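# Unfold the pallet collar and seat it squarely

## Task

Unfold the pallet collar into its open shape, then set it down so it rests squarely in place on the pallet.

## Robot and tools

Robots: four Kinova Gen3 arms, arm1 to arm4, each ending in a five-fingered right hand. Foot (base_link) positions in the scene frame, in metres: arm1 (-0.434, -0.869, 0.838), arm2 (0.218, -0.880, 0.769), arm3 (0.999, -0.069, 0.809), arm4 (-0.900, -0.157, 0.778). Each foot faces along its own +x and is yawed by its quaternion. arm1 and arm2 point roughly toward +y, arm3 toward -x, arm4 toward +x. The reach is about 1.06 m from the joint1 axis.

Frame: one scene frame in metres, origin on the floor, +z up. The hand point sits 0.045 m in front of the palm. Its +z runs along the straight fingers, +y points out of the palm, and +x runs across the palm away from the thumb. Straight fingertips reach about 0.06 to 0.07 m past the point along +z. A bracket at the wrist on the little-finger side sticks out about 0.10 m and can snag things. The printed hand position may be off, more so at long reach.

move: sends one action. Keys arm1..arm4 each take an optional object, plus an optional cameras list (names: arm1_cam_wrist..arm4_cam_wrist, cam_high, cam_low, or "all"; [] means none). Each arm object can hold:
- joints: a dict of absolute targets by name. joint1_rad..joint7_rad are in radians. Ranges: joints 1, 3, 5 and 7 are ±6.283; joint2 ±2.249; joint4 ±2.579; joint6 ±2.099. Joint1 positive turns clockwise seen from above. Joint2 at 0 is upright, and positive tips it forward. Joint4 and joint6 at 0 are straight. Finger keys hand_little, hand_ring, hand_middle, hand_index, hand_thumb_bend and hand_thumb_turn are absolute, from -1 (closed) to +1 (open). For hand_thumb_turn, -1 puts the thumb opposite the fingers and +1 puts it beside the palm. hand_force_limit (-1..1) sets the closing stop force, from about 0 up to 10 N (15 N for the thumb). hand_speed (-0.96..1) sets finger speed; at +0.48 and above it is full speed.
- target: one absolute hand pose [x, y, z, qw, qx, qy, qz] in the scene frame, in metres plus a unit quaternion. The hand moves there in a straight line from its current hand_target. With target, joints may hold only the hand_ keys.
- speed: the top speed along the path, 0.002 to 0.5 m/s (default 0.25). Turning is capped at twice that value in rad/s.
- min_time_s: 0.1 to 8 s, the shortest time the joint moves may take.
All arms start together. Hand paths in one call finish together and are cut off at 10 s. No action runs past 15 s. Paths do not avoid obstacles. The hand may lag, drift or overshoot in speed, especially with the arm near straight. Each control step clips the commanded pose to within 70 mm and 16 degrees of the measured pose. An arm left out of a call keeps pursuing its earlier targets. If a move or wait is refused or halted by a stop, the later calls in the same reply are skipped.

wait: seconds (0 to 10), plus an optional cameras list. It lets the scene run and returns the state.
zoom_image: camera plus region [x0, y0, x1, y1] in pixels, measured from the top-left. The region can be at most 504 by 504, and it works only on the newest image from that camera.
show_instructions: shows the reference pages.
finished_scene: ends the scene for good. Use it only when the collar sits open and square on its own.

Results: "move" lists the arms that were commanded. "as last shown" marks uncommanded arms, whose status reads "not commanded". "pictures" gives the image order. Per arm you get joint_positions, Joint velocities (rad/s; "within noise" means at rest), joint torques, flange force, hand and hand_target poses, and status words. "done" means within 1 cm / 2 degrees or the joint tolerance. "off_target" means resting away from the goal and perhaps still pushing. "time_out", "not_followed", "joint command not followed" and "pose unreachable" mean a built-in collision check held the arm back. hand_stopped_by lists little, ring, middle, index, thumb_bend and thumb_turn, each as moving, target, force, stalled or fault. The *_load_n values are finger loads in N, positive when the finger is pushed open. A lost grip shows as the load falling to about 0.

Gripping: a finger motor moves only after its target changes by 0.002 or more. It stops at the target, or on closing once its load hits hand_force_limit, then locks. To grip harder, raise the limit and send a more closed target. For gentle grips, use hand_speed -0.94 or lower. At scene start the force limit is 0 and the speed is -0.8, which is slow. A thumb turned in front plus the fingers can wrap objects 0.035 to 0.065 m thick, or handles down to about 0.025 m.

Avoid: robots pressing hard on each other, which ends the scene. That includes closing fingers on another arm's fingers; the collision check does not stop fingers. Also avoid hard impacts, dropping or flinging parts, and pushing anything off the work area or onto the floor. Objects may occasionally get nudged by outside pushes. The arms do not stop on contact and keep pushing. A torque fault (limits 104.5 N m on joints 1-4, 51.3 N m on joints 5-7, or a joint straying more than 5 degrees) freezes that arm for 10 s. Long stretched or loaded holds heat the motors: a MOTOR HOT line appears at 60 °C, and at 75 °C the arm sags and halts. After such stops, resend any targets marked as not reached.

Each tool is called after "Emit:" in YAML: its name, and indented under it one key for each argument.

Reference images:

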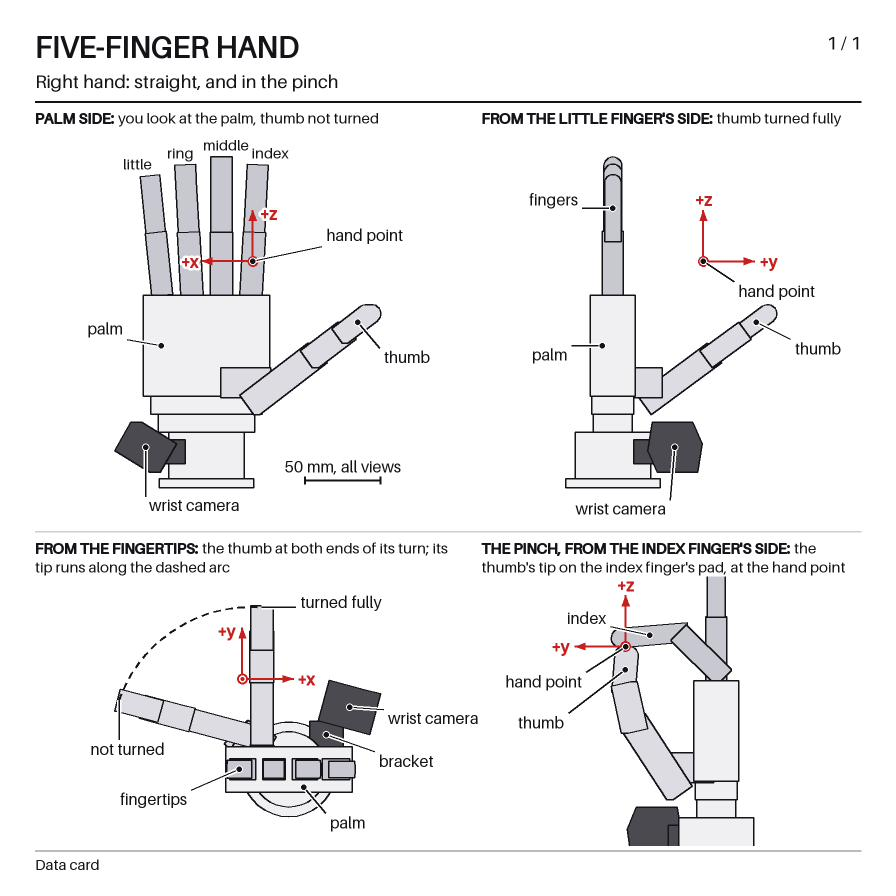

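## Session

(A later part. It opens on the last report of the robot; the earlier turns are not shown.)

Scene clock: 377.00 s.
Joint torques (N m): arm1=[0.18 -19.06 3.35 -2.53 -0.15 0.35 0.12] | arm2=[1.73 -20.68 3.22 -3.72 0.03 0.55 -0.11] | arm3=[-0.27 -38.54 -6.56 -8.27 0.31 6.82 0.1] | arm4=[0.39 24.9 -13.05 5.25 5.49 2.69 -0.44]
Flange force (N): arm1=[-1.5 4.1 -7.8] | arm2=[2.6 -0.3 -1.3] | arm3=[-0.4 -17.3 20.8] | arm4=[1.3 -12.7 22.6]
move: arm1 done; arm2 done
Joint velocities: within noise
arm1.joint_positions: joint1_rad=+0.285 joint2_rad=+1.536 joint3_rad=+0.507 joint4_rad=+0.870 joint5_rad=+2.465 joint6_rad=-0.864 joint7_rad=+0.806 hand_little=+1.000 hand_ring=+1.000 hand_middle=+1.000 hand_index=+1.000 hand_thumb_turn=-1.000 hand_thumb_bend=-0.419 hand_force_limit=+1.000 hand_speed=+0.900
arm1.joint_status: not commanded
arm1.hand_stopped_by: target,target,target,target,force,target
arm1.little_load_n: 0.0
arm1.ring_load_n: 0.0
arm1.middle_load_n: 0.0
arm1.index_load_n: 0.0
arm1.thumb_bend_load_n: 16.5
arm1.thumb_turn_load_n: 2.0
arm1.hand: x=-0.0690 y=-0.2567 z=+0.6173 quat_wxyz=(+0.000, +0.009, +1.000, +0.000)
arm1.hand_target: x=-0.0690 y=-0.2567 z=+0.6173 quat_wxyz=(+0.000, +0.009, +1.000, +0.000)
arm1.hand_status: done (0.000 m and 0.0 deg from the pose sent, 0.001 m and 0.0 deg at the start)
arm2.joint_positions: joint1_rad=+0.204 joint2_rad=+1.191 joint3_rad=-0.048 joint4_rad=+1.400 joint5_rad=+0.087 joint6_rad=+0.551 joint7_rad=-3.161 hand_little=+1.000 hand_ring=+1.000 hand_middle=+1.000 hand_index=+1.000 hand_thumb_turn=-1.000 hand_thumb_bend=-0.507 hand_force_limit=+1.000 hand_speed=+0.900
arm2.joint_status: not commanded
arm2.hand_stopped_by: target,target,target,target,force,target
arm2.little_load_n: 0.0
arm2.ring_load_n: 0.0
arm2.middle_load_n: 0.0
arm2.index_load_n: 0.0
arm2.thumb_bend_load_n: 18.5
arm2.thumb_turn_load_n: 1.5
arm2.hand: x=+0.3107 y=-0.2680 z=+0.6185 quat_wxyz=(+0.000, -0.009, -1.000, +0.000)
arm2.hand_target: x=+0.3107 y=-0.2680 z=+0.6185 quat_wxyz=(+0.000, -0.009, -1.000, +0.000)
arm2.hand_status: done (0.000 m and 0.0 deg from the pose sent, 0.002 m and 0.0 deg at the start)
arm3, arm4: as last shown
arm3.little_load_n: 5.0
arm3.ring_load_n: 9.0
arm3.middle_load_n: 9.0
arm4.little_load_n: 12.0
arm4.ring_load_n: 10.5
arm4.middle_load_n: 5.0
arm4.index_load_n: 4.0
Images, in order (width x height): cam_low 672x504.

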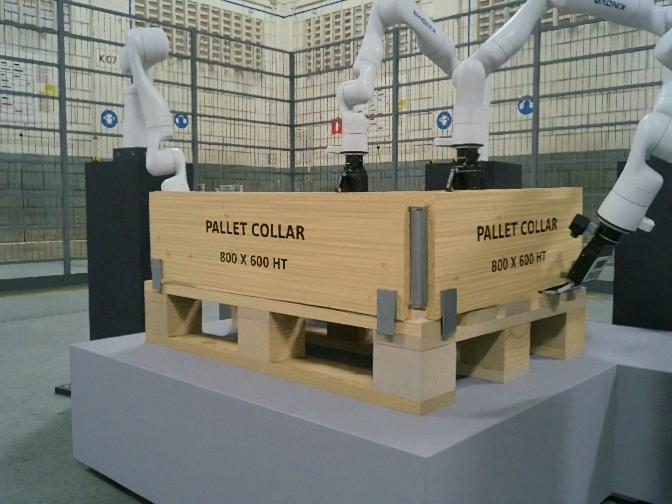

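Emit:
move:
  arm1: {"target": [-0.069, -0.2567, 0.6185, 0, 0.00873, 0.99996, 0], "speed": 0.03}
  arm2: {"target": [0.3107, -0.268, 0.6195, 0, 0.00873, 0.99996, 0], "speed": 0.03}
  arm3: {"target": [0.3815, 0.09, 0.4905, -0.18301, -0.68301, 0.68301, 0.18301], "speed": 0.03}
  cameras: ["cam_low"]

Emit:
zoom_image:
  camera: "cam_low"
  region: [130, 240, 210, 300]

Emit:
zoom_image:
  camera: "cam_low"
  region: [350, 250, 480, 350]

Scene clock: 378.87 s.
Joint torques (N m): arm1=[-0.17 -23.36 4.19 -2.83 0.14 -0.57 0.3] | arm2=[0.51 -22.19 2.34 -14.76 0.73 -6.03 0.58] | arm3=[-12.59 -38.62 -17.6 -4.18 4.78 6.35 1.3] | arm4=[0.94 22.42 -10.43 4.15 4.11 2.29 -0.33]
Flange force (N): arm1=[-3.4 6.9 1.5] | arm2=[4.0 -25.9 -15.6] | arm3=[-20.4 -20.6 28.8] | arm4=[2.5 -9.3 15.2]
move: arm1 done; arm2 done; arm3 done
Joint velocities: within noise
arm1.joint_positions: joint1_rad=+0.284 joint2_rad=+1.533 joint3_rad=+0.507 joint4_rad=+0.873 joint5_rad=+2.465 joint6_rad=-0.865 joint7_rad=+0.806 hand_little=+1.000 hand_ring=+1.000 hand_middle=+1.000 hand_index=+1.000 hand_thumb_turn=-1.000 hand_thumb_bend=-0.419 hand_force_limit=+1.000 hand_speed=+0.900
arm1.joint_status: not commanded
arm1.hand_stopped_by: target,target,target,target,force,target
arm1.little_load_n: 0.0
arm1.ring_load_n: 0.0
arm1.middle_load_n: 0.0
arm1.index_load_n: 0.0
arm1.thumb_bend_load_n: 16.5
arm1.thumb_turn_load_n: 2.0
arm1.hand: x=-0.0690 y=-0.2567 z=+0.6185 quat_wxyz=(+0.000, +0.009, +1.000, +0.000)
arm1.hand_target: x=-0.0690 y=-0.2567 z=+0.6185 quat_wxyz=(+0.000, +0.009, +1.000, +0.000)
arm1.hand_status: done (0.000 m and 0.0 deg from the pose sent, 0.001 m and 0.0 deg at the start)
arm2.joint_positions: joint1_rad=+0.204 joint2_rad=+1.189 joint3_rad=-0.048 joint4_rad=+1.401 joint5_rad=+0.087 joint6_rad=+0.552 joint7_rad=-3.161 hand_little=+1.000 hand_ring=+1.000 hand_middle=+1.000 hand_index=+1.000 hand_thumb_turn=-1.000 hand_thumb_bend=-0.507 hand_force_limit=+1.000 hand_speed=+0.900
arm2.joint_status: not commanded
arm2.hand_stopped_by: target,target,target,target,force,target
arm2.little_load_n: 0.0
arm2.ring_load_n: 0.0
arm2.middle_load_n: 0.0
arm2.index_load_n: 0.0
arm2.thumb_bend_load_n: 18.5
arm2.thumb_turn_load_n: 2.0
arm2.hand: x=+0.3107 y=-0.2680 z=+0.6195 quat_wxyz=(+0.000, -0.009, -1.000, +0.000)
arm2.hand_target: x=+0.3107 y=-0.2680 z=+0.6195 quat_wxyz=(+0.000, -0.009, -1.000, +0.000)
arm2.hand_status: done (0.000 m and 0.0 deg from the pose sent, 0.001 m and 0.0 deg at the start)
arm3.joint_positions: joint1_rad=+0.587 joint2_rad=+1.669 joint3_rad=-0.155 joint4_rad=+1.458 joint5_rad=+3.262 joint6_rad=+0.474 joint7_rad=+0.295 hand_little=+0.211 hand_ring=+0.211 hand_middle=+0.211 hand_index=+0.211 hand_thumb_turn=+1.000 hand_thumb_bend=+1.000 hand_force_limit=+0.000 hand_speed=+0.000
arm3.joint_status: not commanded
arm3.hand_stopped_by: target,target,target,target,target,target
arm3.little_load_n: 5.5
arm3.ring_load_n: 10.5
arm3.middle_load_n: 11.5
arm3.index_load_n: 13.0
arm3.thumb_bend_load_n: 0.0
arm3.thumb_turn_load_n: 0.0
arm3.hand: x=+0.3815 y=+0.0900 z=+0.4905 quat_wxyz=(+0.183, +0.683, -0.683, -0.183)
arm3.hand_target: x=+0.3815 y=+0.0900 z=+0.4905 quat_wxyz=(+0.183, +0.683, -0.683, -0.183)
arm3.hand_status: done (0.000 m and 0.0 deg from the pose sent, 0.032 m and 0.0 deg at the start)
arm4: as last shown
arm4.joint_positions: joint1_rad=-2.740 joint2_rad=-1.862 joint3_rad=+2.494 joint4_rad=+1.917 joint5_rad=+2.898 joint6_rad=+1.094 joint7_rad=-5.173 hand_little=+0.211 hand_ring=+0.211 hand_middle=+0.211 hand_index=+0.210 hand_thumb_turn=+1.000 hand_thumb_bend=+1.000 hand_force_limit=+1.000 hand_speed=+0.900
arm4.little_load_n: 10.5
arm4.ring_load_n: 9.0
arm4.middle_load_n: 3.5
arm4.index_load_n: 2.0
Images, in order (width x height): cam_low 672x504.

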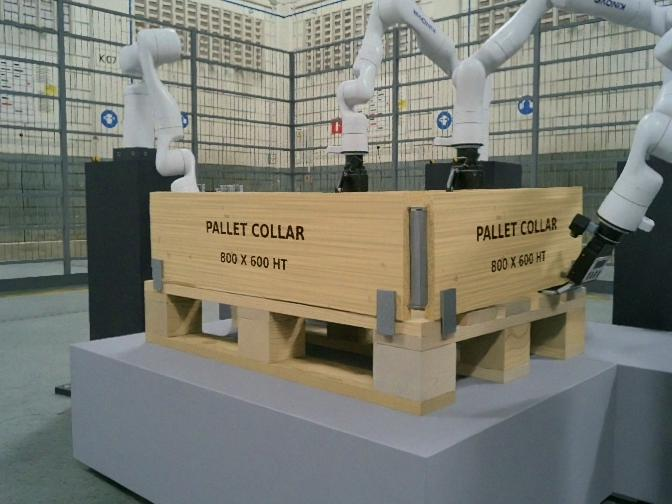

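Scaled by 6.300 from the camera's image (finer frame: 960x720).

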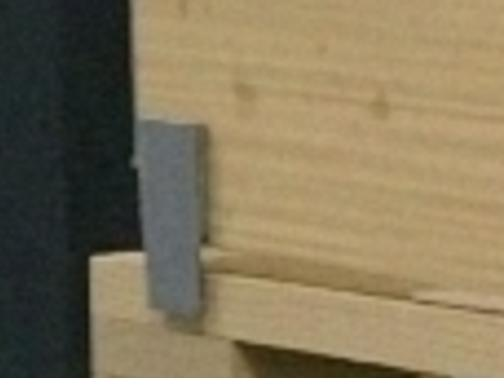

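Scaled by 3.877 from the camera's image (finer frame: 960x720).

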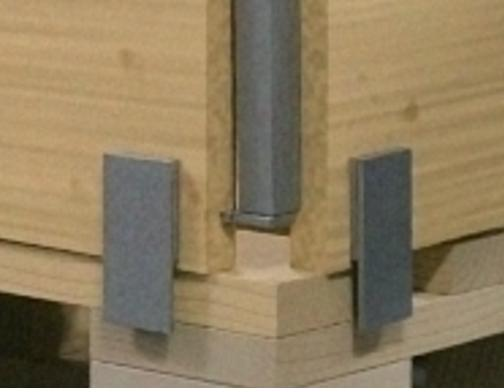

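Emit:
move:
  arm2: {"target": [0.3107, -0.268, 0.6205, 0, 0.00873, 0.99996, 0], "speed": 0.03}
  arm3: {"target": [0.3815, 0.0925, 0.4905, -0.18301, -0.68301, 0.68301, 0.18301], "speed": 0.03}

Scene clock: 380.13 s.
Joint torques (N m): arm1=[0.79 -19.4 3.97 -1.8 0.25 -0.23 0.23] | arm2=[1.43 -23.62 3.14 -7.65 0.31 -1.36 0.07] | arm3=[-3.87 -37.66 -8.81 -7.71 1.7 6.71 0.67] | arm4=[-0.03 21.98 -11.43 5.3 4.51 1.73 -0.32]
Flange force (N): arm1=[-1.5 6.3 -5.5] | arm2=[3.1 -7.6 -0.9] | arm3=[-5.7 -18.3 18.7] | arm4=[0.4 -9.6 17.0]
move: arm2 done; arm3 done
Joint velocities: within noise
arm1: as last shown
arm1.thumb_bend_load_n: 16.0
arm1.hand: x=-0.0690 y=-0.2567 z=+0.6186 quat_wxyz=(+0.000, +0.009, +1.000, +0.000)
arm2.joint_positions: joint1_rad=+0.204 joint2_rad=+1.186 joint3_rad=-0.048 joint4_rad=+1.401 joint5_rad=+0.087 joint6_rad=+0.554 joint7_rad=-3.161 hand_little=+1.000 hand_ring=+1.000 hand_middle=+1.000 hand_index=+1.000 hand_thumb_turn=-1.000 hand_thumb_bend=-0.507 hand_force_limit=+1.000 hand_speed=+0.900
arm2.joint_status: not commanded
arm2.hand_stopped_by: target,target,target,target,force,target
arm2.little_load_n: 0.0
arm2.ring_load_n: 0.0
arm2.middle_load_n: 0.0
arm2.index_load_n: 0.0
arm2.thumb_bend_load_n: 19.0
arm2.thumb_turn_load_n: 1.5
arm2.hand: x=+0.3107 y=-0.2680 z=+0.6205 quat_wxyz=(+0.000, -0.009, -1.000, +0.000)
arm2.hand_target: x=+0.3107 y=-0.2680 z=+0.6205 quat_wxyz=(+0.000, -0.009, -1.000, +0.000)
arm2.hand_status: done (0.000 m and 0.0 deg from the pose sent, 0.001 m and 0.0 deg at the start)
arm3.joint_positions: joint1_rad=+0.593 joint2_rad=+1.669 joint3_rad=-0.155 joint4_rad=+1.456 joint5_rad=+3.268 joint6_rad=+0.470 joint7_rad=+0.295 hand_little=+0.211 hand_ring=+0.211 hand_middle=+0.211 hand_index=+0.211 hand_thumb_turn=+1.000 hand_thumb_bend=+1.000 hand_force_limit=+0.000 hand_speed=+0.000
arm3.joint_status: not commanded
arm3.hand_stopped_by: target,target,target,target,target,target
arm3.little_load_n: 4.0
arm3.ring_load_n: 8.0
arm3.middle_load_n: 9.0
arm3.index_load_n: 11.0
arm3.thumb_bend_load_n: 0.0
arm3.thumb_turn_load_n: 0.0
arm3.hand: x=+0.3814 y=+0.0925 z=+0.4906 quat_wxyz=(+0.183, +0.683, -0.683, -0.183)
arm3.hand_target: x=+0.3815 y=+0.0925 z=+0.4905 quat_wxyz=(+0.183, +0.683, -0.683, -0.183)
arm3.hand_status: done (0.000 m and 0.0 deg from the pose sent, 0.002 m and 0.0 deg at the start)
arm4.joint_positions: joint1_rad=-2.740 joint2_rad=-1.862 joint3_rad=+2.494 joint4_rad=+1.917 joint5_rad=+2.898 joint6_rad=+1.094 joint7_rad=-5.173 hand_little=+0.211 hand_ring=+0.211 hand_middle=+0.211 hand_index=+0.210 hand_thumb_turn=+1.000 hand_thumb_bend=+1.000 hand_force_limit=+1.000 hand_speed=+0.900
arm4.joint_status: not commanded
arm4.hand_stopped_by: target,target,target,target,target,target
arm4.little_load_n: 10.5
arm4.ring_load_n: 9.0
arm4.middle_load_n: 3.5
arm4.index_load_n: 2.0
arm4.thumb_bend_load_n: 0.0
arm4.thumb_turn_load_n: 0.0
arm4.hand: x=-0.3944 y=-0.1910 z=+0.4915 quat_wxyz=(-0.195, -0.686, -0.680, -0.171)
arm4.hand_target: x=-0.3944 y=-0.1910 z=+0.4915 quat_wxyz=(-0.195, -0.686, -0.680, -0.171)
arm4.hand_status: not commanded
pictures: none

Emit:
move:
  arm1: {"target": [-0.069, -0.2567, 0.6195, 0, 0.00873, 0.99996, 0], "speed": 0.03}
  arm2: {"target": [0.3107, -0.268, 0.6215, 0, 0.00873, 0.99996, 0], "speed": 0.03}
  arm3: {"target": [0.3815, 0.055, 0.491, -0.18301, -0.68301, 0.68301, 0.18301], "speed": 0.03}

Emit:
move:
  arm3: {"target": [0.3815, 0.0575, 0.491, -0.18301, -0.68301, 0.68301, 0.18301], "speed": 0.03}
  cameras: ["cam_low", "cam_high"]

Emit:
zoom_image:
  camera: "cam_low"
  region: [130, 240, 210, 300]

Emit:
zoom_image:
  camera: "cam_low"
  region: [350, 250, 480, 350]

Scene clock: 382.27 s.
Joint torques (N m): arm1=[-0.11 -22.62 4 -2.08 0.21 -1.07 0.26] | arm2=[0.79 -23.86 2.7 -14.89 0.75 -5.8 0.55] | arm3=[-11.54 -37.33 -15.71 -4.45 4.65 5.87 1.26] | arm4=[0.73 20.79 -9.65 3.94 3.59 1.83 -0.37]
Flange force (N): arm1=[-4.1 8.2 1.5] | arm2=[4.4 -24.8 -11.9] | arm3=[-19.2 -18.4 26.0] | arm4=[1.7 -7.6 11.5]
move: arm1 done; arm2 done; arm3 done
Joint velocities: within noise
arm1.joint_positions: joint1_rad=+0.284 joint2_rad=+1.531 joint3_rad=+0.507 joint4_rad=+0.875 joint5_rad=+2.465 joint6_rad=-0.865 joint7_rad=+0.807 hand_little=+1.000 hand_ring=+1.000 hand_middle=+1.000 hand_index=+1.000 hand_thumb_turn=-1.000 hand_thumb_bend=-0.419 hand_force_limit=+1.000 hand_speed=+0.900
arm1.joint_status: not commanded
arm1.hand_stopped_by: target,target,target,target,force,target
arm1.little_load_n: 0.0
arm1.ring_load_n: 0.0
arm1.middle_load_n: 0.0
arm1.index_load_n: 0.0
arm1.thumb_bend_load_n: 16.0
arm1.thumb_turn_load_n: 2.5
arm1.hand: x=-0.0690 y=-0.2567 z=+0.6195 quat_wxyz=(+0.000, +0.009, +1.000, +0.000)
arm1.hand_target: x=-0.0690 y=-0.2567 z=+0.6195 quat_wxyz=(+0.000, +0.009, +1.000, +0.000)
arm1.hand_status: done (0.000 m and 0.0 deg from the pose sent, 0.001 m and 0.0 deg at the start)
arm2.joint_positions: joint1_rad=+0.205 joint2_rad=+1.184 joint3_rad=-0.048 joint4_rad=+1.402 joint5_rad=+0.087 joint6_rad=+0.555 joint7_rad=-3.161 hand_little=+1.000 hand_ring=+1.000 hand_middle=+1.000 hand_index=+1.000 hand_thumb_turn=-1.000 hand_thumb_bend=-0.507 hand_force_limit=+1.000 hand_speed=+0.900
arm2.joint_status: not commanded
arm2.hand_stopped_by: target,target,target,target,force,target
arm2.little_load_n: 0.0
arm2.ring_load_n: 0.0
arm2.middle_load_n: 0.0
arm2.index_load_n: 0.0
arm2.thumb_bend_load_n: 18.5
arm2.thumb_turn_load_n: 2.0
arm2.hand: x=+0.3107 y=-0.2680 z=+0.6215 quat_wxyz=(+0.000, -0.009, -1.000, +0.000)
arm2.hand_target: x=+0.3107 y=-0.2680 z=+0.6215 quat_wxyz=(+0.000, -0.009, -1.000, +0.000)
arm2.hand_status: done (0.000 m and 0.0 deg from the pose sent, 0.001 m and 0.0 deg at the start)
arm3.joint_positions: joint1_rad=+0.504 joint2_rad=+1.667 joint3_rad=-0.150 joint4_rad=+1.490 joint5_rad=+3.182 joint6_rad=+0.516 joint7_rad=+0.292 hand_little=+0.211 hand_ring=+0.211 hand_middle=+0.211 hand_index=+0.211 hand_thumb_turn=+1.000 hand_thumb_bend=+1.000 hand_force_limit=+0.000 hand_speed=+0.000
arm3.joint_status: not commanded
arm3.hand_stopped_by: target,target,target,target,target,target
arm3.little_load_n: 4.5
arm3.ring_load_n: 9.0
arm3.middle_load_n: 11.0
arm3.index_load_n: 13.5
arm3.thumb_bend_load_n: 0.0
arm3.thumb_turn_load_n: -0.5
arm3.hand: x=+0.3815 y=+0.0550 z=+0.4910 quat_wxyz=(+0.183, +0.683, -0.683, -0.183)
arm3.hand_target: x=+0.3815 y=+0.0550 z=+0.4910 quat_wxyz=(+0.183, +0.683, -0.683, -0.183)
arm3.hand_status: done (0.000 m and 0.0 deg from the pose sent, 0.037 m and 0.0 deg at the start)
arm4: as last shown
arm4.little_load_n: 9.5
arm4.ring_load_n: 7.5
arm4.middle_load_n: 2.5
arm4.index_load_n: 1.0
pictures: none

Scene clock: 383.23 s.
Joint torques (N m): arm1=[0.73 -21.8 4.53 -0.94 0.54 -1.55 0.17] | arm2=[1.54 -22.45 3.14 -8.34 0.34 -1.98 0.14] | arm3=[-3.92 -37.03 -8.01 -7.37 1.95 6.52 0.81] | arm4=[0.06 21.13 -10.72 3.96 4.16 1.62 -0.31]
Flange force (N): arm1=[-4.0 10.4 1.9] | arm2=[3.7 -10.1 -4.6] | arm3=[-6.3 -17.5 18.4] | arm4=[0.3 -9.1 11.2]
move: arm3 done
Joint velocities: within noise
arm1, arm2, arm4: as last shown
arm2.thumb_bend_load_n: 19.0
arm2.thumb_turn_load_n: 1.5
arm3.joint_positions: joint1_rad=+0.510 joint2_rad=+1.667 joint3_rad=-0.150 joint4_rad=+1.488 joint5_rad=+3.188 joint6_rad=+0.513 joint7_rad=+0.292 hand_little=+0.211 hand_ring=+0.211 hand_middle=+0.211 hand_index=+0.211 hand_thumb_turn=+1.000 hand_thumb_bend=+1.000 hand_force_limit=+0.000 hand_speed=+0.000
arm3.joint_status: not commanded
arm3.hand_stopped_by: target,target,target,target,target,target
arm3.little_load_n: 3.0
arm3.ring_load_n: 7.5
arm3.middle_load_n: 9.5
arm3.index_load_n: 11.5
arm3.thumb_bend_load_n: 0.0
arm3.thumb_turn_load_n: 0.0
arm3.hand: x=+0.3815 y=+0.0575 z=+0.4910 quat_wxyz=(+0.183, +0.683, -0.683, -0.183)
arm3.hand_target: x=+0.3815 y=+0.0575 z=+0.4910 quat_wxyz=(+0.183, +0.683, -0.683, -0.183)
arm3.hand_status: done (0.000 m and 0.0 deg from the pose sent, 0.002 m and 0.0 deg at the start)
pictures: cam_high, cam_low
Images, in order (width x height): cam_high 672x504, cam_low 672x504.

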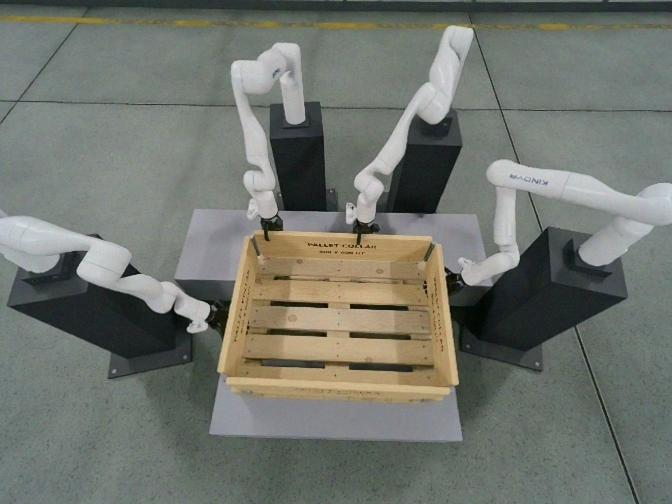

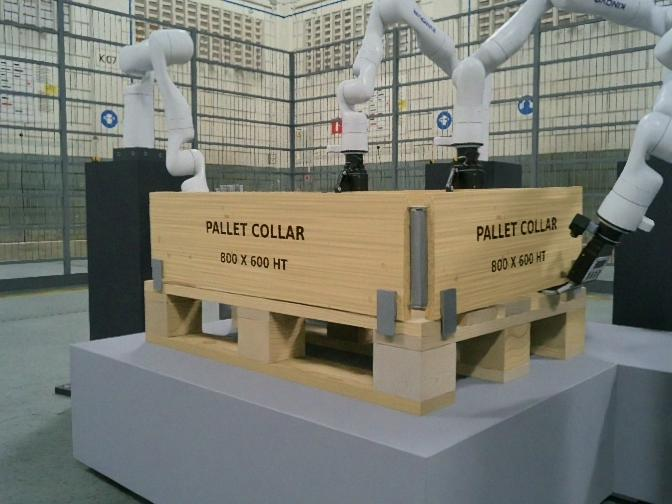

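Scaled by 6.300 from the camera's image (finer frame: 960x720).

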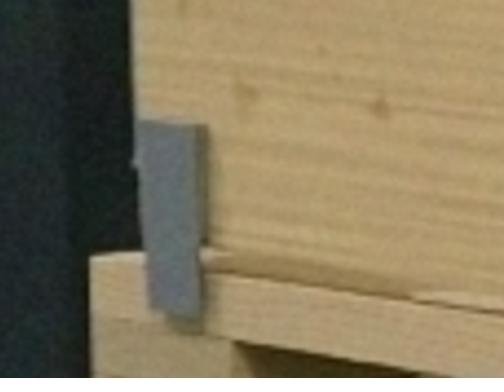

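Scaled by 3.877 from the camera's image (finer frame: 960x720).

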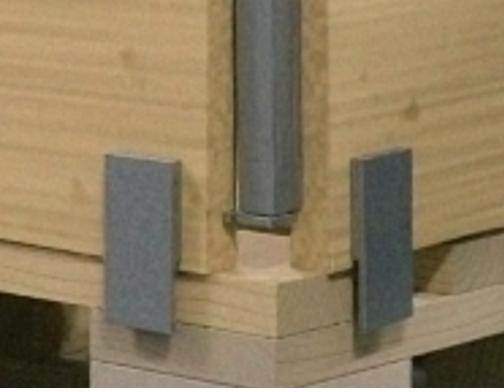

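Emit:
move:
  arm1: {"target": [-0.069, -0.2567, 0.6193, 0, 0.00873, 0.99996, 0], "speed": 0.03}
  arm2: {"target": [0.3107, -0.268, 0.6222, 0, 0.00873, 0.99996, 0], "speed": 0.03}
  arm3: {"target": [0.3815, 0.01, 0.4905, -0.19727, -0.67903, 0.68669, 0.16867], "speed": 0.03}

Emit:
move:
  arm3: {"target": [0.3815, 0.0125, 0.4905, -0.19727, -0.67903, 0.68669, 0.16867], "speed": 0.03}
  cameras: ["cam_low", "cam_high"]

Emit:
zoom_image:
  camera: "cam_low"
  region: [130, 240, 210, 300]

Emit:
zoom_image:
  camera: "cam_low"
  region: [350, 250, 480, 350]

Scene clock: 386.00 s.
Joint torques (N m): arm1=[1.02 -18.62 3.94 -0.12 0.57 -1.46 0.22] | arm2=[0.86 -21.78 2.9 -16.63 1 -7.24 0.72] | arm3=[-14.1 -42.24 -20.49 -5.18 6.31 6.83 1.2] | arm4=[1 21.68 -10 4.68 3.8 2.16 -0.39]
Flange force (N): arm1=[-3.3 10.0 -3.5] | arm2=[5.3 -30.5 -19.3] | arm3=[-25.4 -22.3 32.8] | arm4=[2.4 -7.9 15.9]
move: arm1 done; arm2 done; arm3 done
Joint velocities: within noise
arm1.joint_positions: joint1_rad=+0.284 joint2_rad=+1.532 joint3_rad=+0.507 joint4_rad=+0.874 joint5_rad=+2.465 joint6_rad=-0.865 joint7_rad=+0.807 hand_little=+1.000 hand_ring=+1.000 hand_middle=+1.000 hand_index=+1.000 hand_thumb_turn=-1.000 hand_thumb_bend=-0.419 hand_force_limit=+1.000 hand_speed=+0.900
arm1.joint_status: not commanded
arm1.hand_stopped_by: target,target,target,target,force,target
arm1.little_load_n: 0.0
arm1.ring_load_n: 0.0
arm1.middle_load_n: 0.0
arm1.index_load_n: 0.0
arm1.thumb_bend_load_n: 15.5
arm1.thumb_turn_load_n: 2.5
arm1.hand: x=-0.0690 y=-0.2567 z=+0.6193 quat_wxyz=(+0.000, +0.009, +1.000, +0.000)
arm1.hand_target: x=-0.0690 y=-0.2567 z=+0.6193 quat_wxyz=(+0.000, +0.009, +1.000, +0.000)
arm1.hand_status: done (0.000 m and 0.0 deg from the pose sent, 0.000 m and 0.0 deg at the start)
arm2.joint_positions: joint1_rad=+0.205 joint2_rad=+1.183 joint3_rad=-0.048 joint4_rad=+1.403 joint5_rad=+0.087 joint6_rad=+0.556 joint7_rad=-3.161 hand_little=+1.000 hand_ring=+1.000 hand_middle=+1.000 hand_index=+1.000 hand_thumb_turn=-1.000 hand_thumb_bend=-0.507 hand_force_limit=+1.000 hand_speed=+0.900
arm2.joint_status: not commanded
arm2.hand_stopped_by: target,target,target,target,force,target
arm2.little_load_n: 0.0
arm2.ring_load_n: 0.0
arm2.middle_load_n: 0.0
arm2.index_load_n: 0.0
arm2.thumb_bend_load_n: 18.0
arm2.thumb_turn_load_n: 2.0
arm2.hand: x=+0.3107 y=-0.2680 z=+0.6222 quat_wxyz=(+0.000, -0.009, -1.000, +0.000)
arm2.hand_target: x=+0.3107 y=-0.2680 z=+0.6222 quat_wxyz=(+0.000, -0.009, -1.000, +0.000)
arm2.hand_status: done (0.000 m and 0.0 deg from the pose sent, 0.001 m and 0.0 deg at the start)
arm3.joint_positions: joint1_rad=+0.449 joint2_rad=+1.669 joint3_rad=-0.185 joint4_rad=+1.511 joint5_rad=+3.142 joint6_rad=+0.537 joint7_rad=+0.278 hand_little=+0.211 hand_ring=+0.211 hand_middle=+0.211 hand_index=+0.211 hand_thumb_turn=+1.000 hand_thumb_bend=+1.000 hand_force_limit=+0.000 hand_speed=+0.000
arm3.joint_status: not commanded
arm3.hand_stopped_by: target,target,target,target,target,target
arm3.little_load_n: 12.5
arm3.ring_load_n: 15.0
arm3.middle_load_n: 11.5
arm3.index_load_n: 8.5
arm3.thumb_bend_load_n: 0.0
arm3.thumb_turn_load_n: 0.0
arm3.hand: x=+0.3815 y=+0.0100 z=+0.4905 quat_wxyz=(+0.197, +0.679, -0.687, -0.169)
arm3.hand_target: x=+0.3815 y=+0.0100 z=+0.4905 quat_wxyz=(+0.197, +0.679, -0.687, -0.169)
arm3.hand_status: done (0.000 m and 0.0 deg from the pose sent, 0.047 m and 2.4 deg at the start)
arm4: as last shown
arm4.little_load_n: 10.5
arm4.ring_load_n: 8.5
arm4.middle_load_n: 3.5
arm4.index_load_n: 2.0
pictures: none

Scene clock: 386.97 s.
Joint torques (N m): arm1=[1.89 -17.81 4.49 0.47 0.86 -1.5 0.17] | arm2=[1.3 -22 3.17 -10.76 0.6 -3.55 0.34] | arm3=[-6.86 -40.27 -12.92 -7.14 3.57 7.05 0.75] | arm4=[0.38 21.54 -10.59 4.79 4.04 1.86 -0.34]
Flange force (N): arm1=[-2.2 10.8 -4.3] | arm2=[4.1 -16.2 -9.4] | arm3=[-13.0 -20.6 24.7] | arm4=[1.1 -8.7 15.2]
move: arm3 done
Joint velocities: within noise
arm1, arm2, arm4: as last shown
arm1.thumb_turn_load_n: 2.0
arm2.middle_load_n: -0.5
arm2.thumb_bend_load_n: 18.5
arm3.joint_positions: joint1_rad=+0.455 joint2_rad=+1.669 joint3_rad=-0.185 joint4_rad=+1.509 joint5_rad=+3.148 joint6_rad=+0.535 joint7_rad=+0.279 hand_little=+0.211 hand_ring=+0.211 hand_middle=+0.211 hand_index=+0.211 hand_thumb_turn=+1.000 hand_thumb_bend=+1.000 hand_force_limit=+0.000 hand_speed=+0.000
arm3.joint_status: not commanded
arm3.hand_stopped_by: target,target,target,target,target,target
arm3.little_load_n: 11.0
arm3.ring_load_n: 13.5
arm3.middle_load_n: 9.5
arm3.index_load_n: 6.5
arm3.thumb_bend_load_n: 0.0
arm3.thumb_turn_load_n: 0.5
arm3.hand: x=+0.3815 y=+0.0125 z=+0.4905 quat_wxyz=(+0.197, +0.679, -0.687, -0.169)
arm3.hand_target: x=+0.3815 y=+0.0125 z=+0.4905 quat_wxyz=(+0.197, +0.679, -0.687, -0.169)
arm3.hand_status: done (0.000 m and 0.0 deg from the pose sent, 0.003 m and 0.0 deg at the start)
arm4.little_load_n: 10.0
pictures: cam_high, cam_low
Images, in order (width x height): cam_high 672x504, cam_low 672x504.

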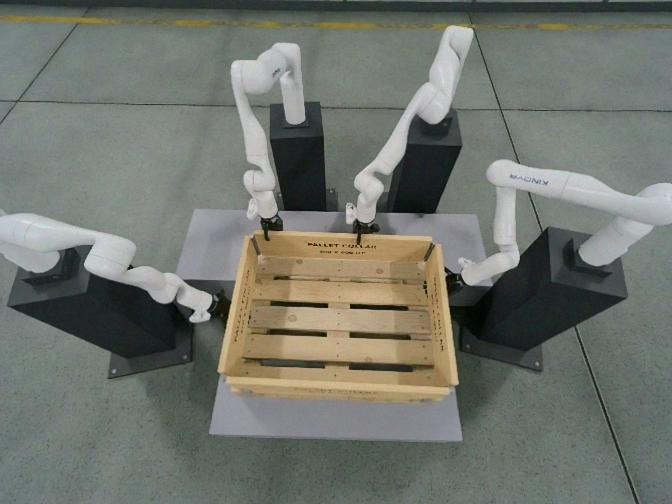

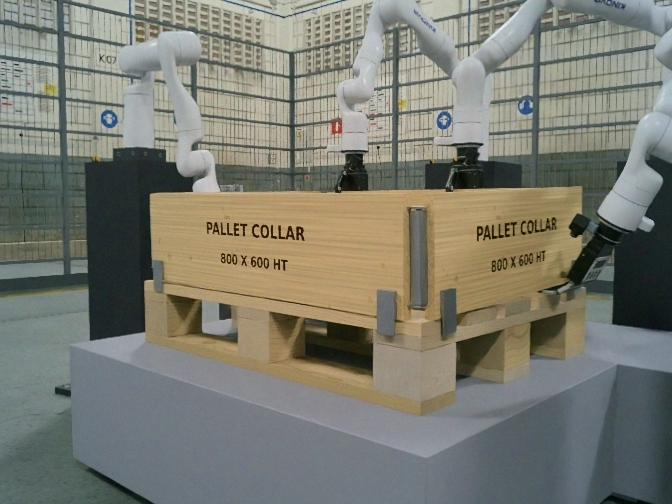

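Scaled by 6.300 from the camera's image (finer frame: 960x720).

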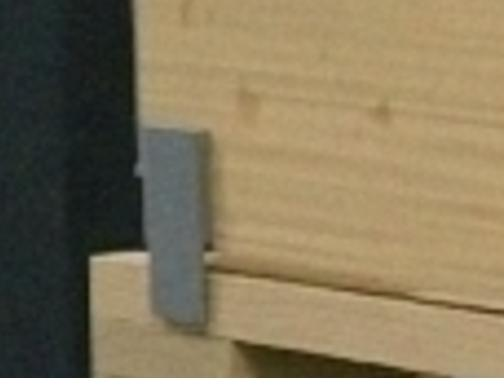

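Scaled by 3.877 from the camera's image (finer frame: 960x720).

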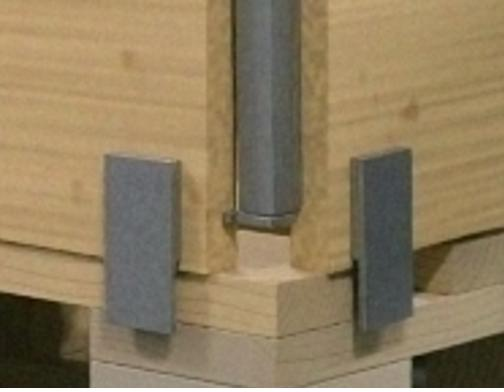

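Emit:
move:
  arm1: {"target": [-0.069, -0.2567, 0.6203, 0, 0.00873, 0.99996, 0], "speed": 0.03}
  arm2: {"target": [0.3107, -0.268, 0.6236, 0, 0.00873, 0.99996, 0], "speed": 0.03}
  arm3: {"target": [0.3815, 0.014, 0.4905, -0.19727, -0.67903, 0.68669, 0.16867], "speed": 0.03}
  cameras: ["cam_low", "cam_high"]

Emit:
zoom_image:
  camera: "cam_low"
  region: [130, 240, 270, 340]

Scene clock: 388.17 s.
Joint torques (N m): arm1=[1.54 -20.14 4.73 -0.6 0.74 -1.27 0.16] | arm2=[2.11 -20.81 3.62 -5.58 0.29 -0.56 0.01] | arm3=[-1.23 -37.66 -6.79 -7.53 1.36 6.74 0.35] | arm4=[0.29 20.42 -9.78 4.73 3.64 1.56 -0.31]
Flange force (N): arm1=[-2.3 9.7 -1.3] | arm2=[3.9 -4.5 -3.9] | arm3=[-3.8 -17.5 19.8] | arm4=[1.0 -7.2 13.0]
move: arm1 done; arm2 done; arm3 done
Joint velocities: within noise
arm1.joint_positions: joint1_rad=+0.284 joint2_rad=+1.530 joint3_rad=+0.507 joint4_rad=+0.876 joint5_rad=+2.465 joint6_rad=-0.866 joint7_rad=+0.807 hand_little=+1.000 hand_ring=+1.000 hand_middle=+1.000 hand_index=+1.000 hand_thumb_turn=-1.000 hand_thumb_bend=-0.419 hand_force_limit=+1.000 hand_speed=+0.900
arm1.joint_status: not commanded
arm1.hand_stopped_by: target,target,target,target,force,target
arm1.little_load_n: 0.0
arm1.ring_load_n: -0.5
arm1.middle_load_n: 0.0
arm1.index_load_n: 0.0
arm1.thumb_bend_load_n: 16.0
arm1.thumb_turn_load_n: 2.0
arm1.hand: x=-0.0690 y=-0.2567 z=+0.6203 quat_wxyz=(+0.000, +0.009, +1.000, +0.000)
arm1.hand_target: x=-0.0690 y=-0.2567 z=+0.6203 quat_wxyz=(+0.000, +0.009, +1.000, +0.000)
arm1.hand_status: done (0.000 m and 0.0 deg from the pose sent, 0.001 m and 0.0 deg at the start)
arm2.joint_positions: joint1_rad=+0.205 joint2_rad=+1.180 joint3_rad=-0.048 joint4_rad=+1.404 joint5_rad=+0.087 joint6_rad=+0.557 joint7_rad=-3.161 hand_little=+1.000 hand_ring=+1.000 hand_middle=+1.000 hand_index=+1.000 hand_thumb_turn=-1.000 hand_thumb_bend=-0.507 hand_force_limit=+1.000 hand_speed=+0.900
arm2.joint_status: not commanded
arm2.hand_stopped_by: target,target,target,target,force,target
arm2.little_load_n: -0.5
arm2.ring_load_n: 0.0
arm2.middle_load_n: 0.0
arm2.index_load_n: 0.0
arm2.thumb_bend_load_n: 18.5
arm2.thumb_turn_load_n: 2.0
arm2.hand: x=+0.3107 y=-0.2680 z=+0.6236 quat_wxyz=(+0.000, -0.009, -1.000, +0.000)
arm2.hand_target: x=+0.3107 y=-0.2680 z=+0.6236 quat_wxyz=(+0.000, -0.009, -1.000, +0.000)
arm2.hand_status: done (0.000 m and 0.0 deg from the pose sent, 0.001 m and 0.0 deg at the start)
arm3.joint_positions: joint1_rad=+0.459 joint2_rad=+1.669 joint3_rad=-0.185 joint4_rad=+1.509 joint5_rad=+3.151 joint6_rad=+0.533 joint7_rad=+0.279 hand_little=+0.211 hand_ring=+0.211 hand_middle=+0.211 hand_index=+0.211 hand_thumb_turn=+1.000 hand_thumb_bend=+1.000 hand_force_limit=+0.000 hand_speed=+0.000
arm3.joint_status: not commanded
arm3.hand_stopped_by: target,target,target,target,target,target
arm3.little_load_n: 9.0
arm3.ring_load_n: 11.5
arm3.middle_load_n: 8.0
arm3.index_load_n: 5.5
arm3.thumb_bend_load_n: 0.0
arm3.thumb_turn_load_n: 0.0
arm3.hand: x=+0.3814 y=+0.0140 z=+0.4906 quat_wxyz=(+0.197, +0.679, -0.687, -0.169)
arm3.hand_target: x=+0.3815 y=+0.0140 z=+0.4905 quat_wxyz=(+0.197, +0.679, -0.687, -0.169)
arm3.hand_status: done (0.000 m and 0.0 deg from the pose sent, 0.002 m and 0.0 deg at the start)
arm4: as last shown
arm4.little_load_n: 9.5
arm4.ring_load_n: 7.5
arm4.middle_load_n: 2.5
arm4.index_load_n: 1.5
pictures: cam_high, cam_low
Images, in order (width x height): cam_high 672x504, cam_low 672x504.

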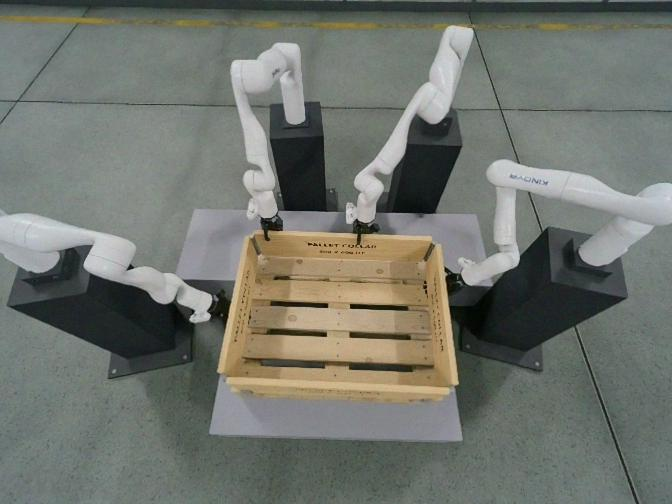

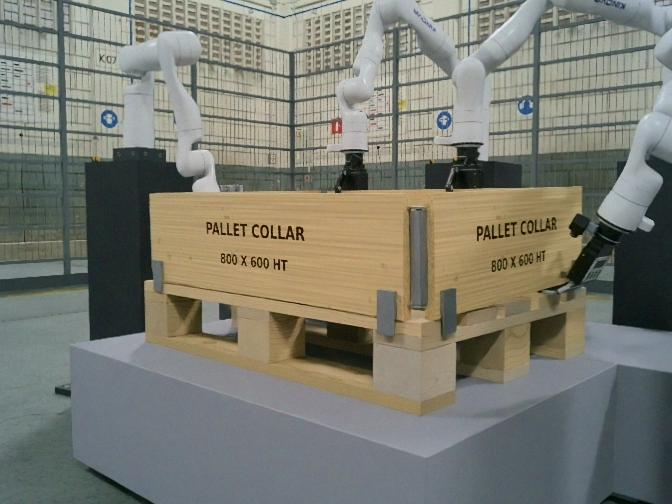

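Scaled by 3.600 from the camera's image (finer frame: 960x720).

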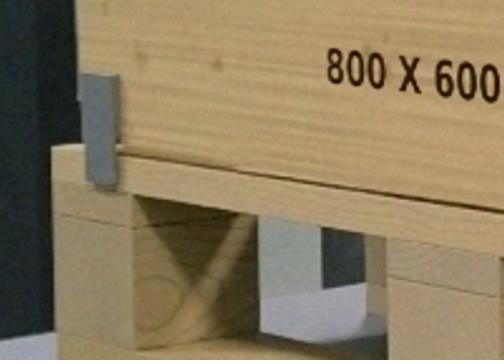

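Emit:
move:
  arm1: {"target": [-0.069, -0.2567, 0.6206, 0, 0.00873, 0.99996, 0], "speed": 0.03}
  arm2: {"target": [0.3107, -0.268, 0.6246, 0, 0.00873, 0.99996, 0], "speed": 0.03}
  arm3: {"target": [0.3815, -0.038, 0.4905, -0.19727, -0.67903, 0.68669, 0.16867], "speed": 0.03}

Emit:
move:
  arm3: {"target": [0.3815, -0.034, 0.4905, -0.19727, -0.67903, 0.68669, 0.16867], "speed": 0.03}
  cameras: ["cam_low", "cam_high"]

Emit:
zoom_image:
  camera: "cam_low"
  region: [130, 240, 270, 340]

Emit:
zoom_image:
  camera: "cam_low"
  region: [350, 250, 480, 350]

Scene clock: 390.77 s.
Joint torques (N m): arm1=[1.47 -19.64 4.5 0.05 0.72 -1.58 0.18] | arm2=[1.31 -19.98 3.13 -14.25 0.89 -6.1 0.57] | arm3=[-12.92 -43.09 -18.14 -6.67 6.12 6.87 1.28] | arm4=[0.85 20.57 -9.29 4.81 3.38 1.83 -0.32]
Flange force (N): arm1=[-3.5 11.7 -1.1] | arm2=[5.5 -25.9 -19.5] | arm3=[-23.9 -21.4 31.7] | arm4=[2.2 -6.6 14.2]
move: arm1 done; arm2 done; arm3 done
Joint velocities: within noise
arm1.joint_positions: joint1_rad=+0.284 joint2_rad=+1.529 joint3_rad=+0.507 joint4_rad=+0.877 joint5_rad=+2.465 joint6_rad=-0.866 joint7_rad=+0.807 hand_little=+1.000 hand_ring=+1.000 hand_middle=+1.000 hand_index=+1.000 hand_thumb_turn=-1.000 hand_thumb_bend=-0.419 hand_force_limit=+1.000 hand_speed=+0.900
arm1.joint_status: not commanded
arm1.hand_stopped_by: target,target,target,target,force,target
arm1.little_load_n: 0.0
arm1.ring_load_n: 0.0
arm1.middle_load_n: 0.0
arm1.index_load_n: 0.0
arm1.thumb_bend_load_n: 15.0
arm1.thumb_turn_load_n: 2.5
arm1.hand: x=-0.0690 y=-0.2567 z=+0.6206 quat_wxyz=(+0.000, +0.009, +1.000, +0.000)
arm1.hand_target: x=-0.0690 y=-0.2567 z=+0.6206 quat_wxyz=(+0.000, +0.009, +1.000, +0.000)
arm1.hand_status: done (0.000 m and 0.0 deg from the pose sent, 0.000 m and 0.0 deg at the start)
arm2.joint_positions: joint1_rad=+0.205 joint2_rad=+1.178 joint3_rad=-0.048 joint4_rad=+1.405 joint5_rad=+0.087 joint6_rad=+0.559 joint7_rad=-3.161 hand_little=+1.000 hand_ring=+1.000 hand_middle=+1.000 hand_index=+1.000 hand_thumb_turn=-1.000 hand_thumb_bend=-0.507 hand_force_limit=+1.000 hand_speed=+0.900
arm2.joint_status: not commanded
arm2.hand_stopped_by: target,target,target,target,force,target
arm2.little_load_n: 0.0
arm2.ring_load_n: 0.0
arm2.middle_load_n: 0.0
arm2.index_load_n: 0.0
arm2.thumb_bend_load_n: 18.0
arm2.thumb_turn_load_n: 1.5
arm2.hand: x=+0.3107 y=-0.2680 z=+0.6246 quat_wxyz=(+0.000, -0.009, -1.000, +0.000)
arm2.hand_target: x=+0.3107 y=-0.2680 z=+0.6246 quat_wxyz=(+0.000, -0.009, -1.000, +0.000)
arm2.hand_status: done (0.000 m and 0.0 deg from the pose sent, 0.001 m and 0.0 deg at the start)
arm3.joint_positions: joint1_rad=+0.337 joint2_rad=+1.669 joint3_rad=-0.190 joint4_rad=+1.524 joint5_rad=+3.035 joint6_rad=+0.571 joint7_rad=+0.275 hand_little=+0.211 hand_ring=+0.211 hand_middle=+0.211 hand_index=+0.211 hand_thumb_turn=+1.000 hand_thumb_bend=+1.000 hand_force_limit=+0.000 hand_speed=+0.000
arm3.joint_status: not commanded
arm3.hand_stopped_by: target,target,target,target,target,target
arm3.little_load_n: 9.0
arm3.ring_load_n: 13.0
arm3.middle_load_n: 12.5
arm3.index_load_n: 11.5
arm3.thumb_bend_load_n: 0.0
arm3.thumb_turn_load_n: 0.0
arm3.hand: x=+0.3815 y=-0.0380 z=+0.4905 quat_wxyz=(+0.197, +0.679, -0.687, -0.169)
arm3.hand_target: x=+0.3815 y=-0.0380 z=+0.4905 quat_wxyz=(+0.197, +0.679, -0.687, -0.169)
arm3.hand_status: done (0.000 m and 0.0 deg from the pose sent, 0.052 m and 0.0 deg at the start)
arm4: as last shown
arm4.ring_load_n: 8.0
arm4.middle_load_n: 3.0
pictures: none

Scene clock: 391.73 s.
Joint torques (N m): arm1=[1.52 -19.04 4.52 -0.36 0.64 -1.09 0.2] | arm2=[2.11 -19.3 3.65 -5.17 0.31 -0.5 0.01] | arm3=[-1.41 -39.71 -6.2 -8.19 1.75 7.37 0.62] | arm4=[0.09 20.49 -10.15 5.19 3.8 1.53 -0.25]
Flange force (N): arm1=[-2.4 10.0 -3.3] | arm2=[4.0 -4.8 -6.5] | arm3=[-4.6 -19.0 22.7] | arm4=[0.5 -7.3 14.5]
move: arm3 done
Joint velocities: within noise
arm1, arm2, arm4: as last shown
arm1.thumb_bend_load_n: 15.5
arm1.thumb_turn_load_n: 2.0
arm3.joint_positions: joint1_rad=+0.346 joint2_rad=+1.669 joint3_rad=-0.189 joint4_rad=+1.523 joint5_rad=+3.044 joint6_rad=+0.569 joint7_rad=+0.275 hand_little=+0.211 hand_ring=+0.211 hand_middle=+0.211 hand_index=+0.211 hand_thumb_turn=+1.000 hand_thumb_bend=+1.000 hand_force_limit=+0.000 hand_speed=+0.000
arm3.joint_status: not commanded
arm3.hand_stopped_by: target,target,target,target,target,target
arm3.little_load_n: 7.5
arm3.ring_load_n: 11.0
arm3.middle_load_n: 9.5
arm3.index_load_n: 9.5
arm3.thumb_bend_load_n: 0.0
arm3.thumb_turn_load_n: 0.0
arm3.hand: x=+0.3815 y=-0.0340 z=+0.4905 quat_wxyz=(+0.197, +0.679, -0.687, -0.169)
arm3.hand_target: x=+0.3815 y=-0.0340 z=+0.4905 quat_wxyz=(+0.197, +0.679, -0.687, -0.169)
arm3.hand_status: done (0.000 m and 0.0 deg from the pose sent, 0.004 m and 0.0 deg at the start)
arm4.index_load_n: 2.0
pictures: cam_high, cam_low
Images, in order (width x height): cam_high 672x504, cam_low 672x504.

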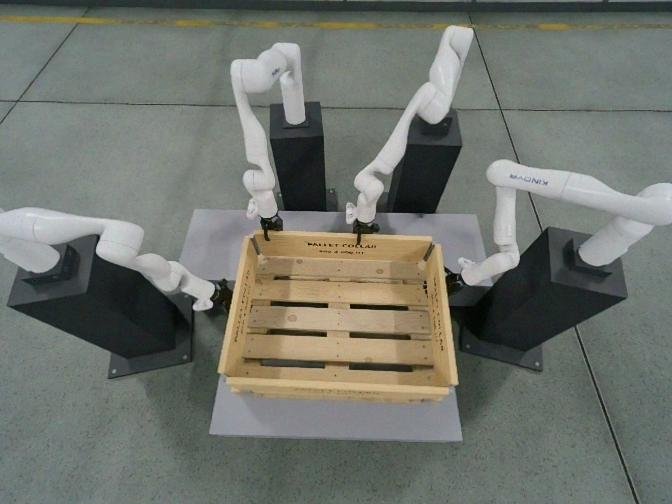

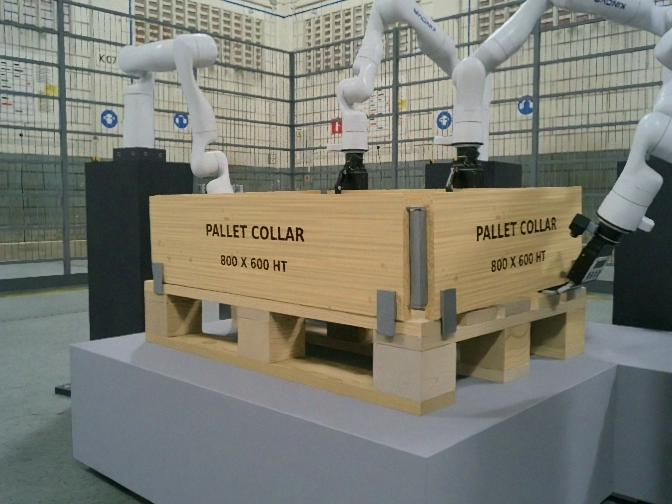

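Scaled by 3.600 from the camera's image (finer frame: 960x720).

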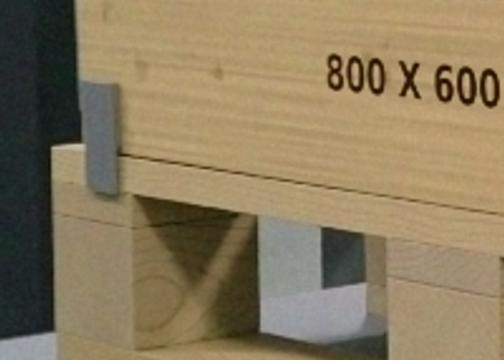

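Scaled by 3.877 from the camera's image (finer frame: 960x720).

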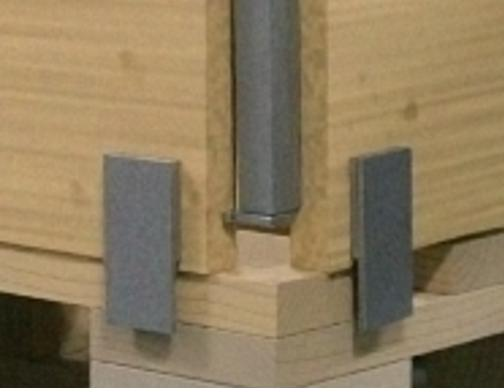

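Emit:
move:
  arm1: {"target": [-0.069, -0.2567, 0.6215, 0, 0.00873, 0.99996, 0], "speed": 0.03}
  arm2: {"target": [0.3107, -0.268, 0.6263, 0, 0.00873, 0.99996, 0], "speed": 0.03}
  arm3: {"target": [0.3815, -0.085, 0.4905, -0.19727, -0.67903, 0.68669, 0.16867], "speed": 0.03}

Emit:
move:
  arm3: {"target": [0.3815, -0.0808, 0.4905, -0.19727, -0.67903, 0.68669, 0.16867], "speed": 0.03}
  cameras: ["cam_low", "arm2_cam_wrist", "arm3_cam_wrist"]

Emit:
zoom_image:
  camera: "arm2_cam_wrist"
  region: [260, 120, 460, 270]

Scene clock: 394.17 s.
Joint torques (N m): arm1=[1.58 -20.31 4.79 -0.14 0.74 -1.66 0.14] | arm2=[1.65 -24.55 3.4 -9.22 0.49 -2.12 0.17] | arm3=[-5.21 -29.62 -8.16 -3.89 2.33 3.49 0.69] | arm4=[0.07 19.51 -9.39 4.8 3.39 1.19 -0.23]
Flange force (N): arm1=[-3.1 11.2 0.0] | arm2=[4.0 -10.5 -1.0] | arm3=[-10.8 -8.5 12.2] | arm4=[0.6 -6.4 11.2]
move: arm1 done; arm2 done; arm3 done
Joint velocities: within noise
arm1.joint_positions: joint1_rad=+0.283 joint2_rad=+1.527 joint3_rad=+0.507 joint4_rad=+0.878 joint5_rad=+2.466 joint6_rad=-0.866 joint7_rad=+0.808 hand_little=+1.000 hand_ring=+1.000 hand_middle=+1.000 hand_index=+1.000 hand_thumb_turn=-1.000 hand_thumb_bend=-0.419 hand_force_limit=+1.000 hand_speed=+0.900
arm1.joint_status: not commanded
arm1.hand_stopped_by: target,target,target,target,force,target
arm1.little_load_n: 0.0
arm1.ring_load_n: 0.0
arm1.middle_load_n: 0.0
arm1.index_load_n: -0.5
arm1.thumb_bend_load_n: 15.0
arm1.thumb_turn_load_n: 2.5
arm1.hand: x=-0.0690 y=-0.2567 z=+0.6215 quat_wxyz=(+0.000, +0.009, +1.000, +0.000)
arm1.hand_target: x=-0.0690 y=-0.2567 z=+0.6215 quat_wxyz=(+0.000, +0.009, +1.000, +0.000)
arm1.hand_status: done (0.000 m and 0.0 deg from the pose sent, 0.001 m and 0.0 deg at the start)
arm2.joint_positions: joint1_rad=+0.205 joint2_rad=+1.175 joint3_rad=-0.048 joint4_rad=+1.406 joint5_rad=+0.087 joint6_rad=+0.561 joint7_rad=-3.161 hand_little=+1.000 hand_ring=+1.000 hand_middle=+1.000 hand_index=+1.000 hand_thumb_turn=-1.000 hand_thumb_bend=-0.507 hand_force_limit=+1.000 hand_speed=+0.900
arm2.joint_status: not commanded
arm2.hand_stopped_by: target,target,target,target,force,target
arm2.little_load_n: 0.0
arm2.ring_load_n: 0.0
arm2.middle_load_n: 0.0
arm2.index_load_n: 0.0
arm2.thumb_bend_load_n: 18.0
arm2.thumb_turn_load_n: 1.5
arm2.hand: x=+0.3107 y=-0.2680 z=+0.6263 quat_wxyz=(+0.000, -0.009, -1.000, +0.000)
arm2.hand_target: x=+0.3107 y=-0.2680 z=+0.6263 quat_wxyz=(+0.000, -0.009, -1.000, +0.000)
arm2.hand_status: done (0.000 m and 0.0 deg from the pose sent, 0.002 m and 0.0 deg at the start)
arm3.joint_positions: joint1_rad=+0.226 joint2_rad=+1.670 joint3_rad=-0.197 joint4_rad=+1.520 joint5_rad=+2.928 joint6_rad=+0.589 joint7_rad=+0.273 hand_little=+0.210 hand_ring=+0.211 hand_middle=+0.211 hand_index=+0.211 hand_thumb_turn=+1.000 hand_thumb_bend=+1.000 hand_force_limit=+0.000 hand_speed=+0.000
arm3.joint_status: not commanded
arm3.hand_stopped_by: target,target,target,target,target,target
arm3.little_load_n: 2.5
arm3.ring_load_n: 6.0
arm3.middle_load_n: 5.5
arm3.index_load_n: 6.5
arm3.thumb_bend_load_n: 0.0
arm3.thumb_turn_load_n: 0.0
arm3.hand: x=+0.3815 y=-0.0850 z=+0.4905 quat_wxyz=(+0.197, +0.679, -0.687, -0.169)
arm3.hand_target: x=+0.3815 y=-0.0850 z=+0.4905 quat_wxyz=(+0.197, +0.679, -0.687, -0.169)
arm3.hand_status: done (0.000 m and 0.0 deg from the pose sent, 0.051 m and 0.0 deg at the start)
arm4.joint_positions: joint1_rad=-2.740 joint2_rad=-1.862 joint3_rad=+2.494 joint4_rad=+1.917 joint5_rad=+2.898 joint6_rad=+1.094 joint7_rad=-5.173 hand_little=+0.211 hand_ring=+0.211 hand_middle=+0.211 hand_index=+0.210 hand_thumb_turn=+1.000 hand_thumb_bend=+1.000 hand_force_limit=+1.000 hand_speed=+0.900
arm4.joint_status: not commanded
arm4.hand_stopped_by: target,target,target,target,target,target
arm4.little_load_n: 9.0
arm4.ring_load_n: 7.0
arm4.middle_load_n: 2.0
arm4.index_load_n: 1.0
arm4.thumb_bend_load_n: 0.0
arm4.thumb_turn_load_n: 0.0
arm4.hand: x=-0.3944 y=-0.1910 z=+0.4915 quat_wxyz=(-0.195, -0.686, -0.680, -0.171)
arm4.hand_target: x=-0.3944 y=-0.1910 z=+0.4915 quat_wxyz=(-0.195, -0.686, -0.680, -0.171)
arm4.hand_status: not commanded
pictures: none

Scene clock: 395.13 s.
Joint torques (N m): arm1=[1.5 -19.95 4.62 -0.32 0.69 -1.42 0.15] | arm2=[1.9 -22.27 3.43 -3.55 0.07 1 -0.18] | arm3=[3.15 -28.79 0.22 -4.14 -0.94 4.59 0.05] | arm4=[-1.44 19.13 -10.8 5.84 4.14 0.53 -0.11]
Flange force (N): arm1=[-2.8 10.5 -1.2] | arm2=[2.7 1.5 2.8] | arm3=[2.4 -8.3 12.1] | arm4=[-2.5 -7.3 12.2]
move: arm3 done
Joint velocities: within noise
arm1, arm2, arm4: as last shown
arm1.index_load_n: 0.0
arm2.thumb_bend_load_n: 18.5
arm2.hand: x=+0.3107 y=-0.2679 z=+0.6264 quat_wxyz=(+0.000, -0.009, -1.000, +0.000)
arm3.joint_positions: joint1_rad=+0.236 joint2_rad=+1.670 joint3_rad=-0.197 joint4_rad=+1.521 joint5_rad=+2.938 joint6_rad=+0.588 joint7_rad=+0.273 hand_little=+0.210 hand_ring=+0.211 hand_middle=+0.211 hand_index=+0.211 hand_thumb_turn=+1.000 hand_thumb_bend=+1.000 hand_force_limit=+0.000 hand_speed=+0.000
arm3.joint_status: not commanded
arm3.hand_stopped_by: target,target,target,target,target,target
arm3.little_load_n: 3.0
arm3.ring_load_n: 6.0
arm3.middle_load_n: 5.5
arm3.index_load_n: 6.0
arm3.thumb_bend_load_n: 0.0
arm3.thumb_turn_load_n: 0.0
arm3.hand: x=+0.3815 y=-0.0808 z=+0.4905 quat_wxyz=(+0.197, +0.679, -0.687, -0.169)
arm3.hand_target: x=+0.3815 y=-0.0808 z=+0.4905 quat_wxyz=(+0.197, +0.679, -0.687, -0.169)
arm3.hand_status: done (0.000 m and 0.0 deg from the pose sent, 0.004 m and 0.0 deg at the start)
arm4.ring_load_n: 7.5
arm4.middle_load_n: 2.5
arm4.index_load_n: 1.5
arm4.thumb_bend_load_n: -0.5
pictures: arm2_cam_wrist, arm3_cam_wrist, cam_low
Images, in order (width x height): arm2_cam_wrist 672x504, arm3_cam_wrist 672x504, cam_low 672x504.

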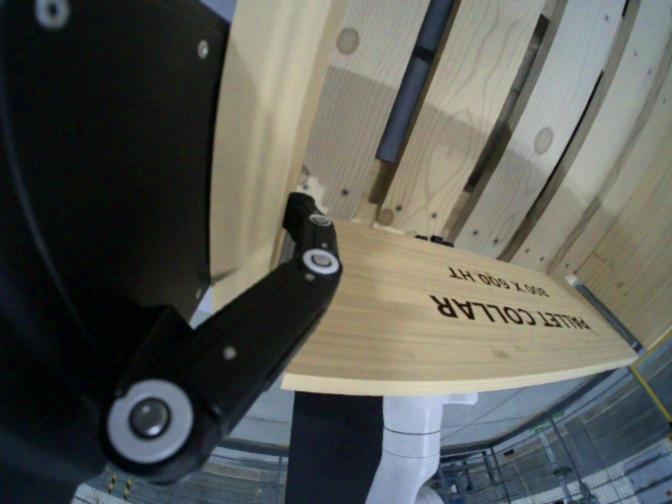

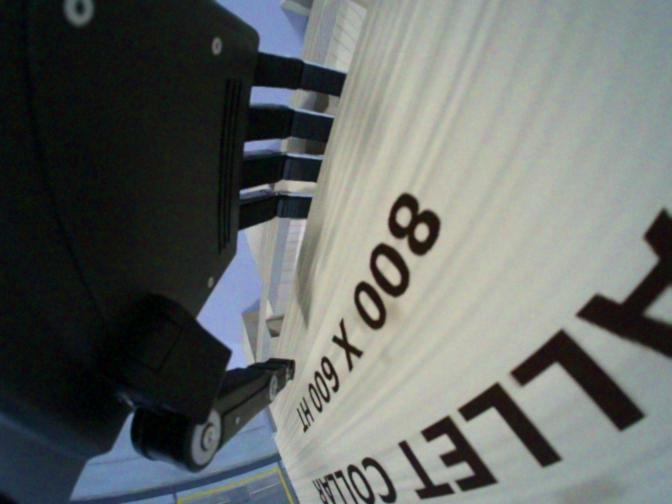

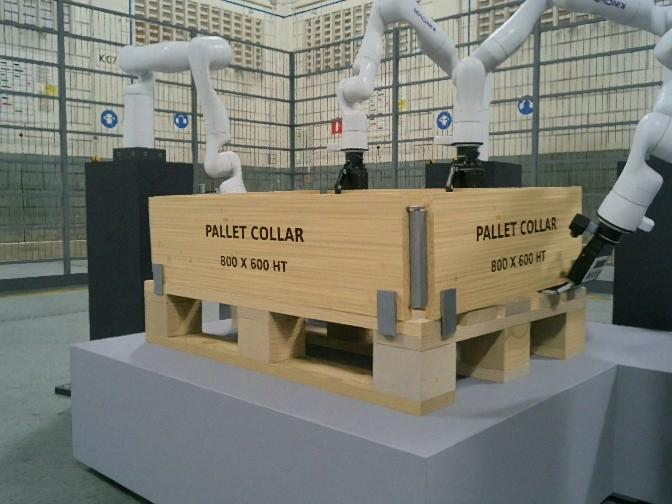

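Scaled by 2.520 from the camera's image (finer frame: 960x720).

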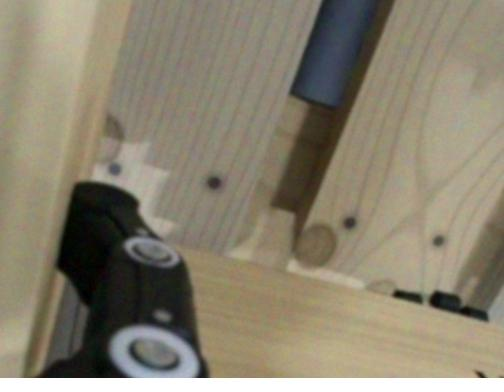

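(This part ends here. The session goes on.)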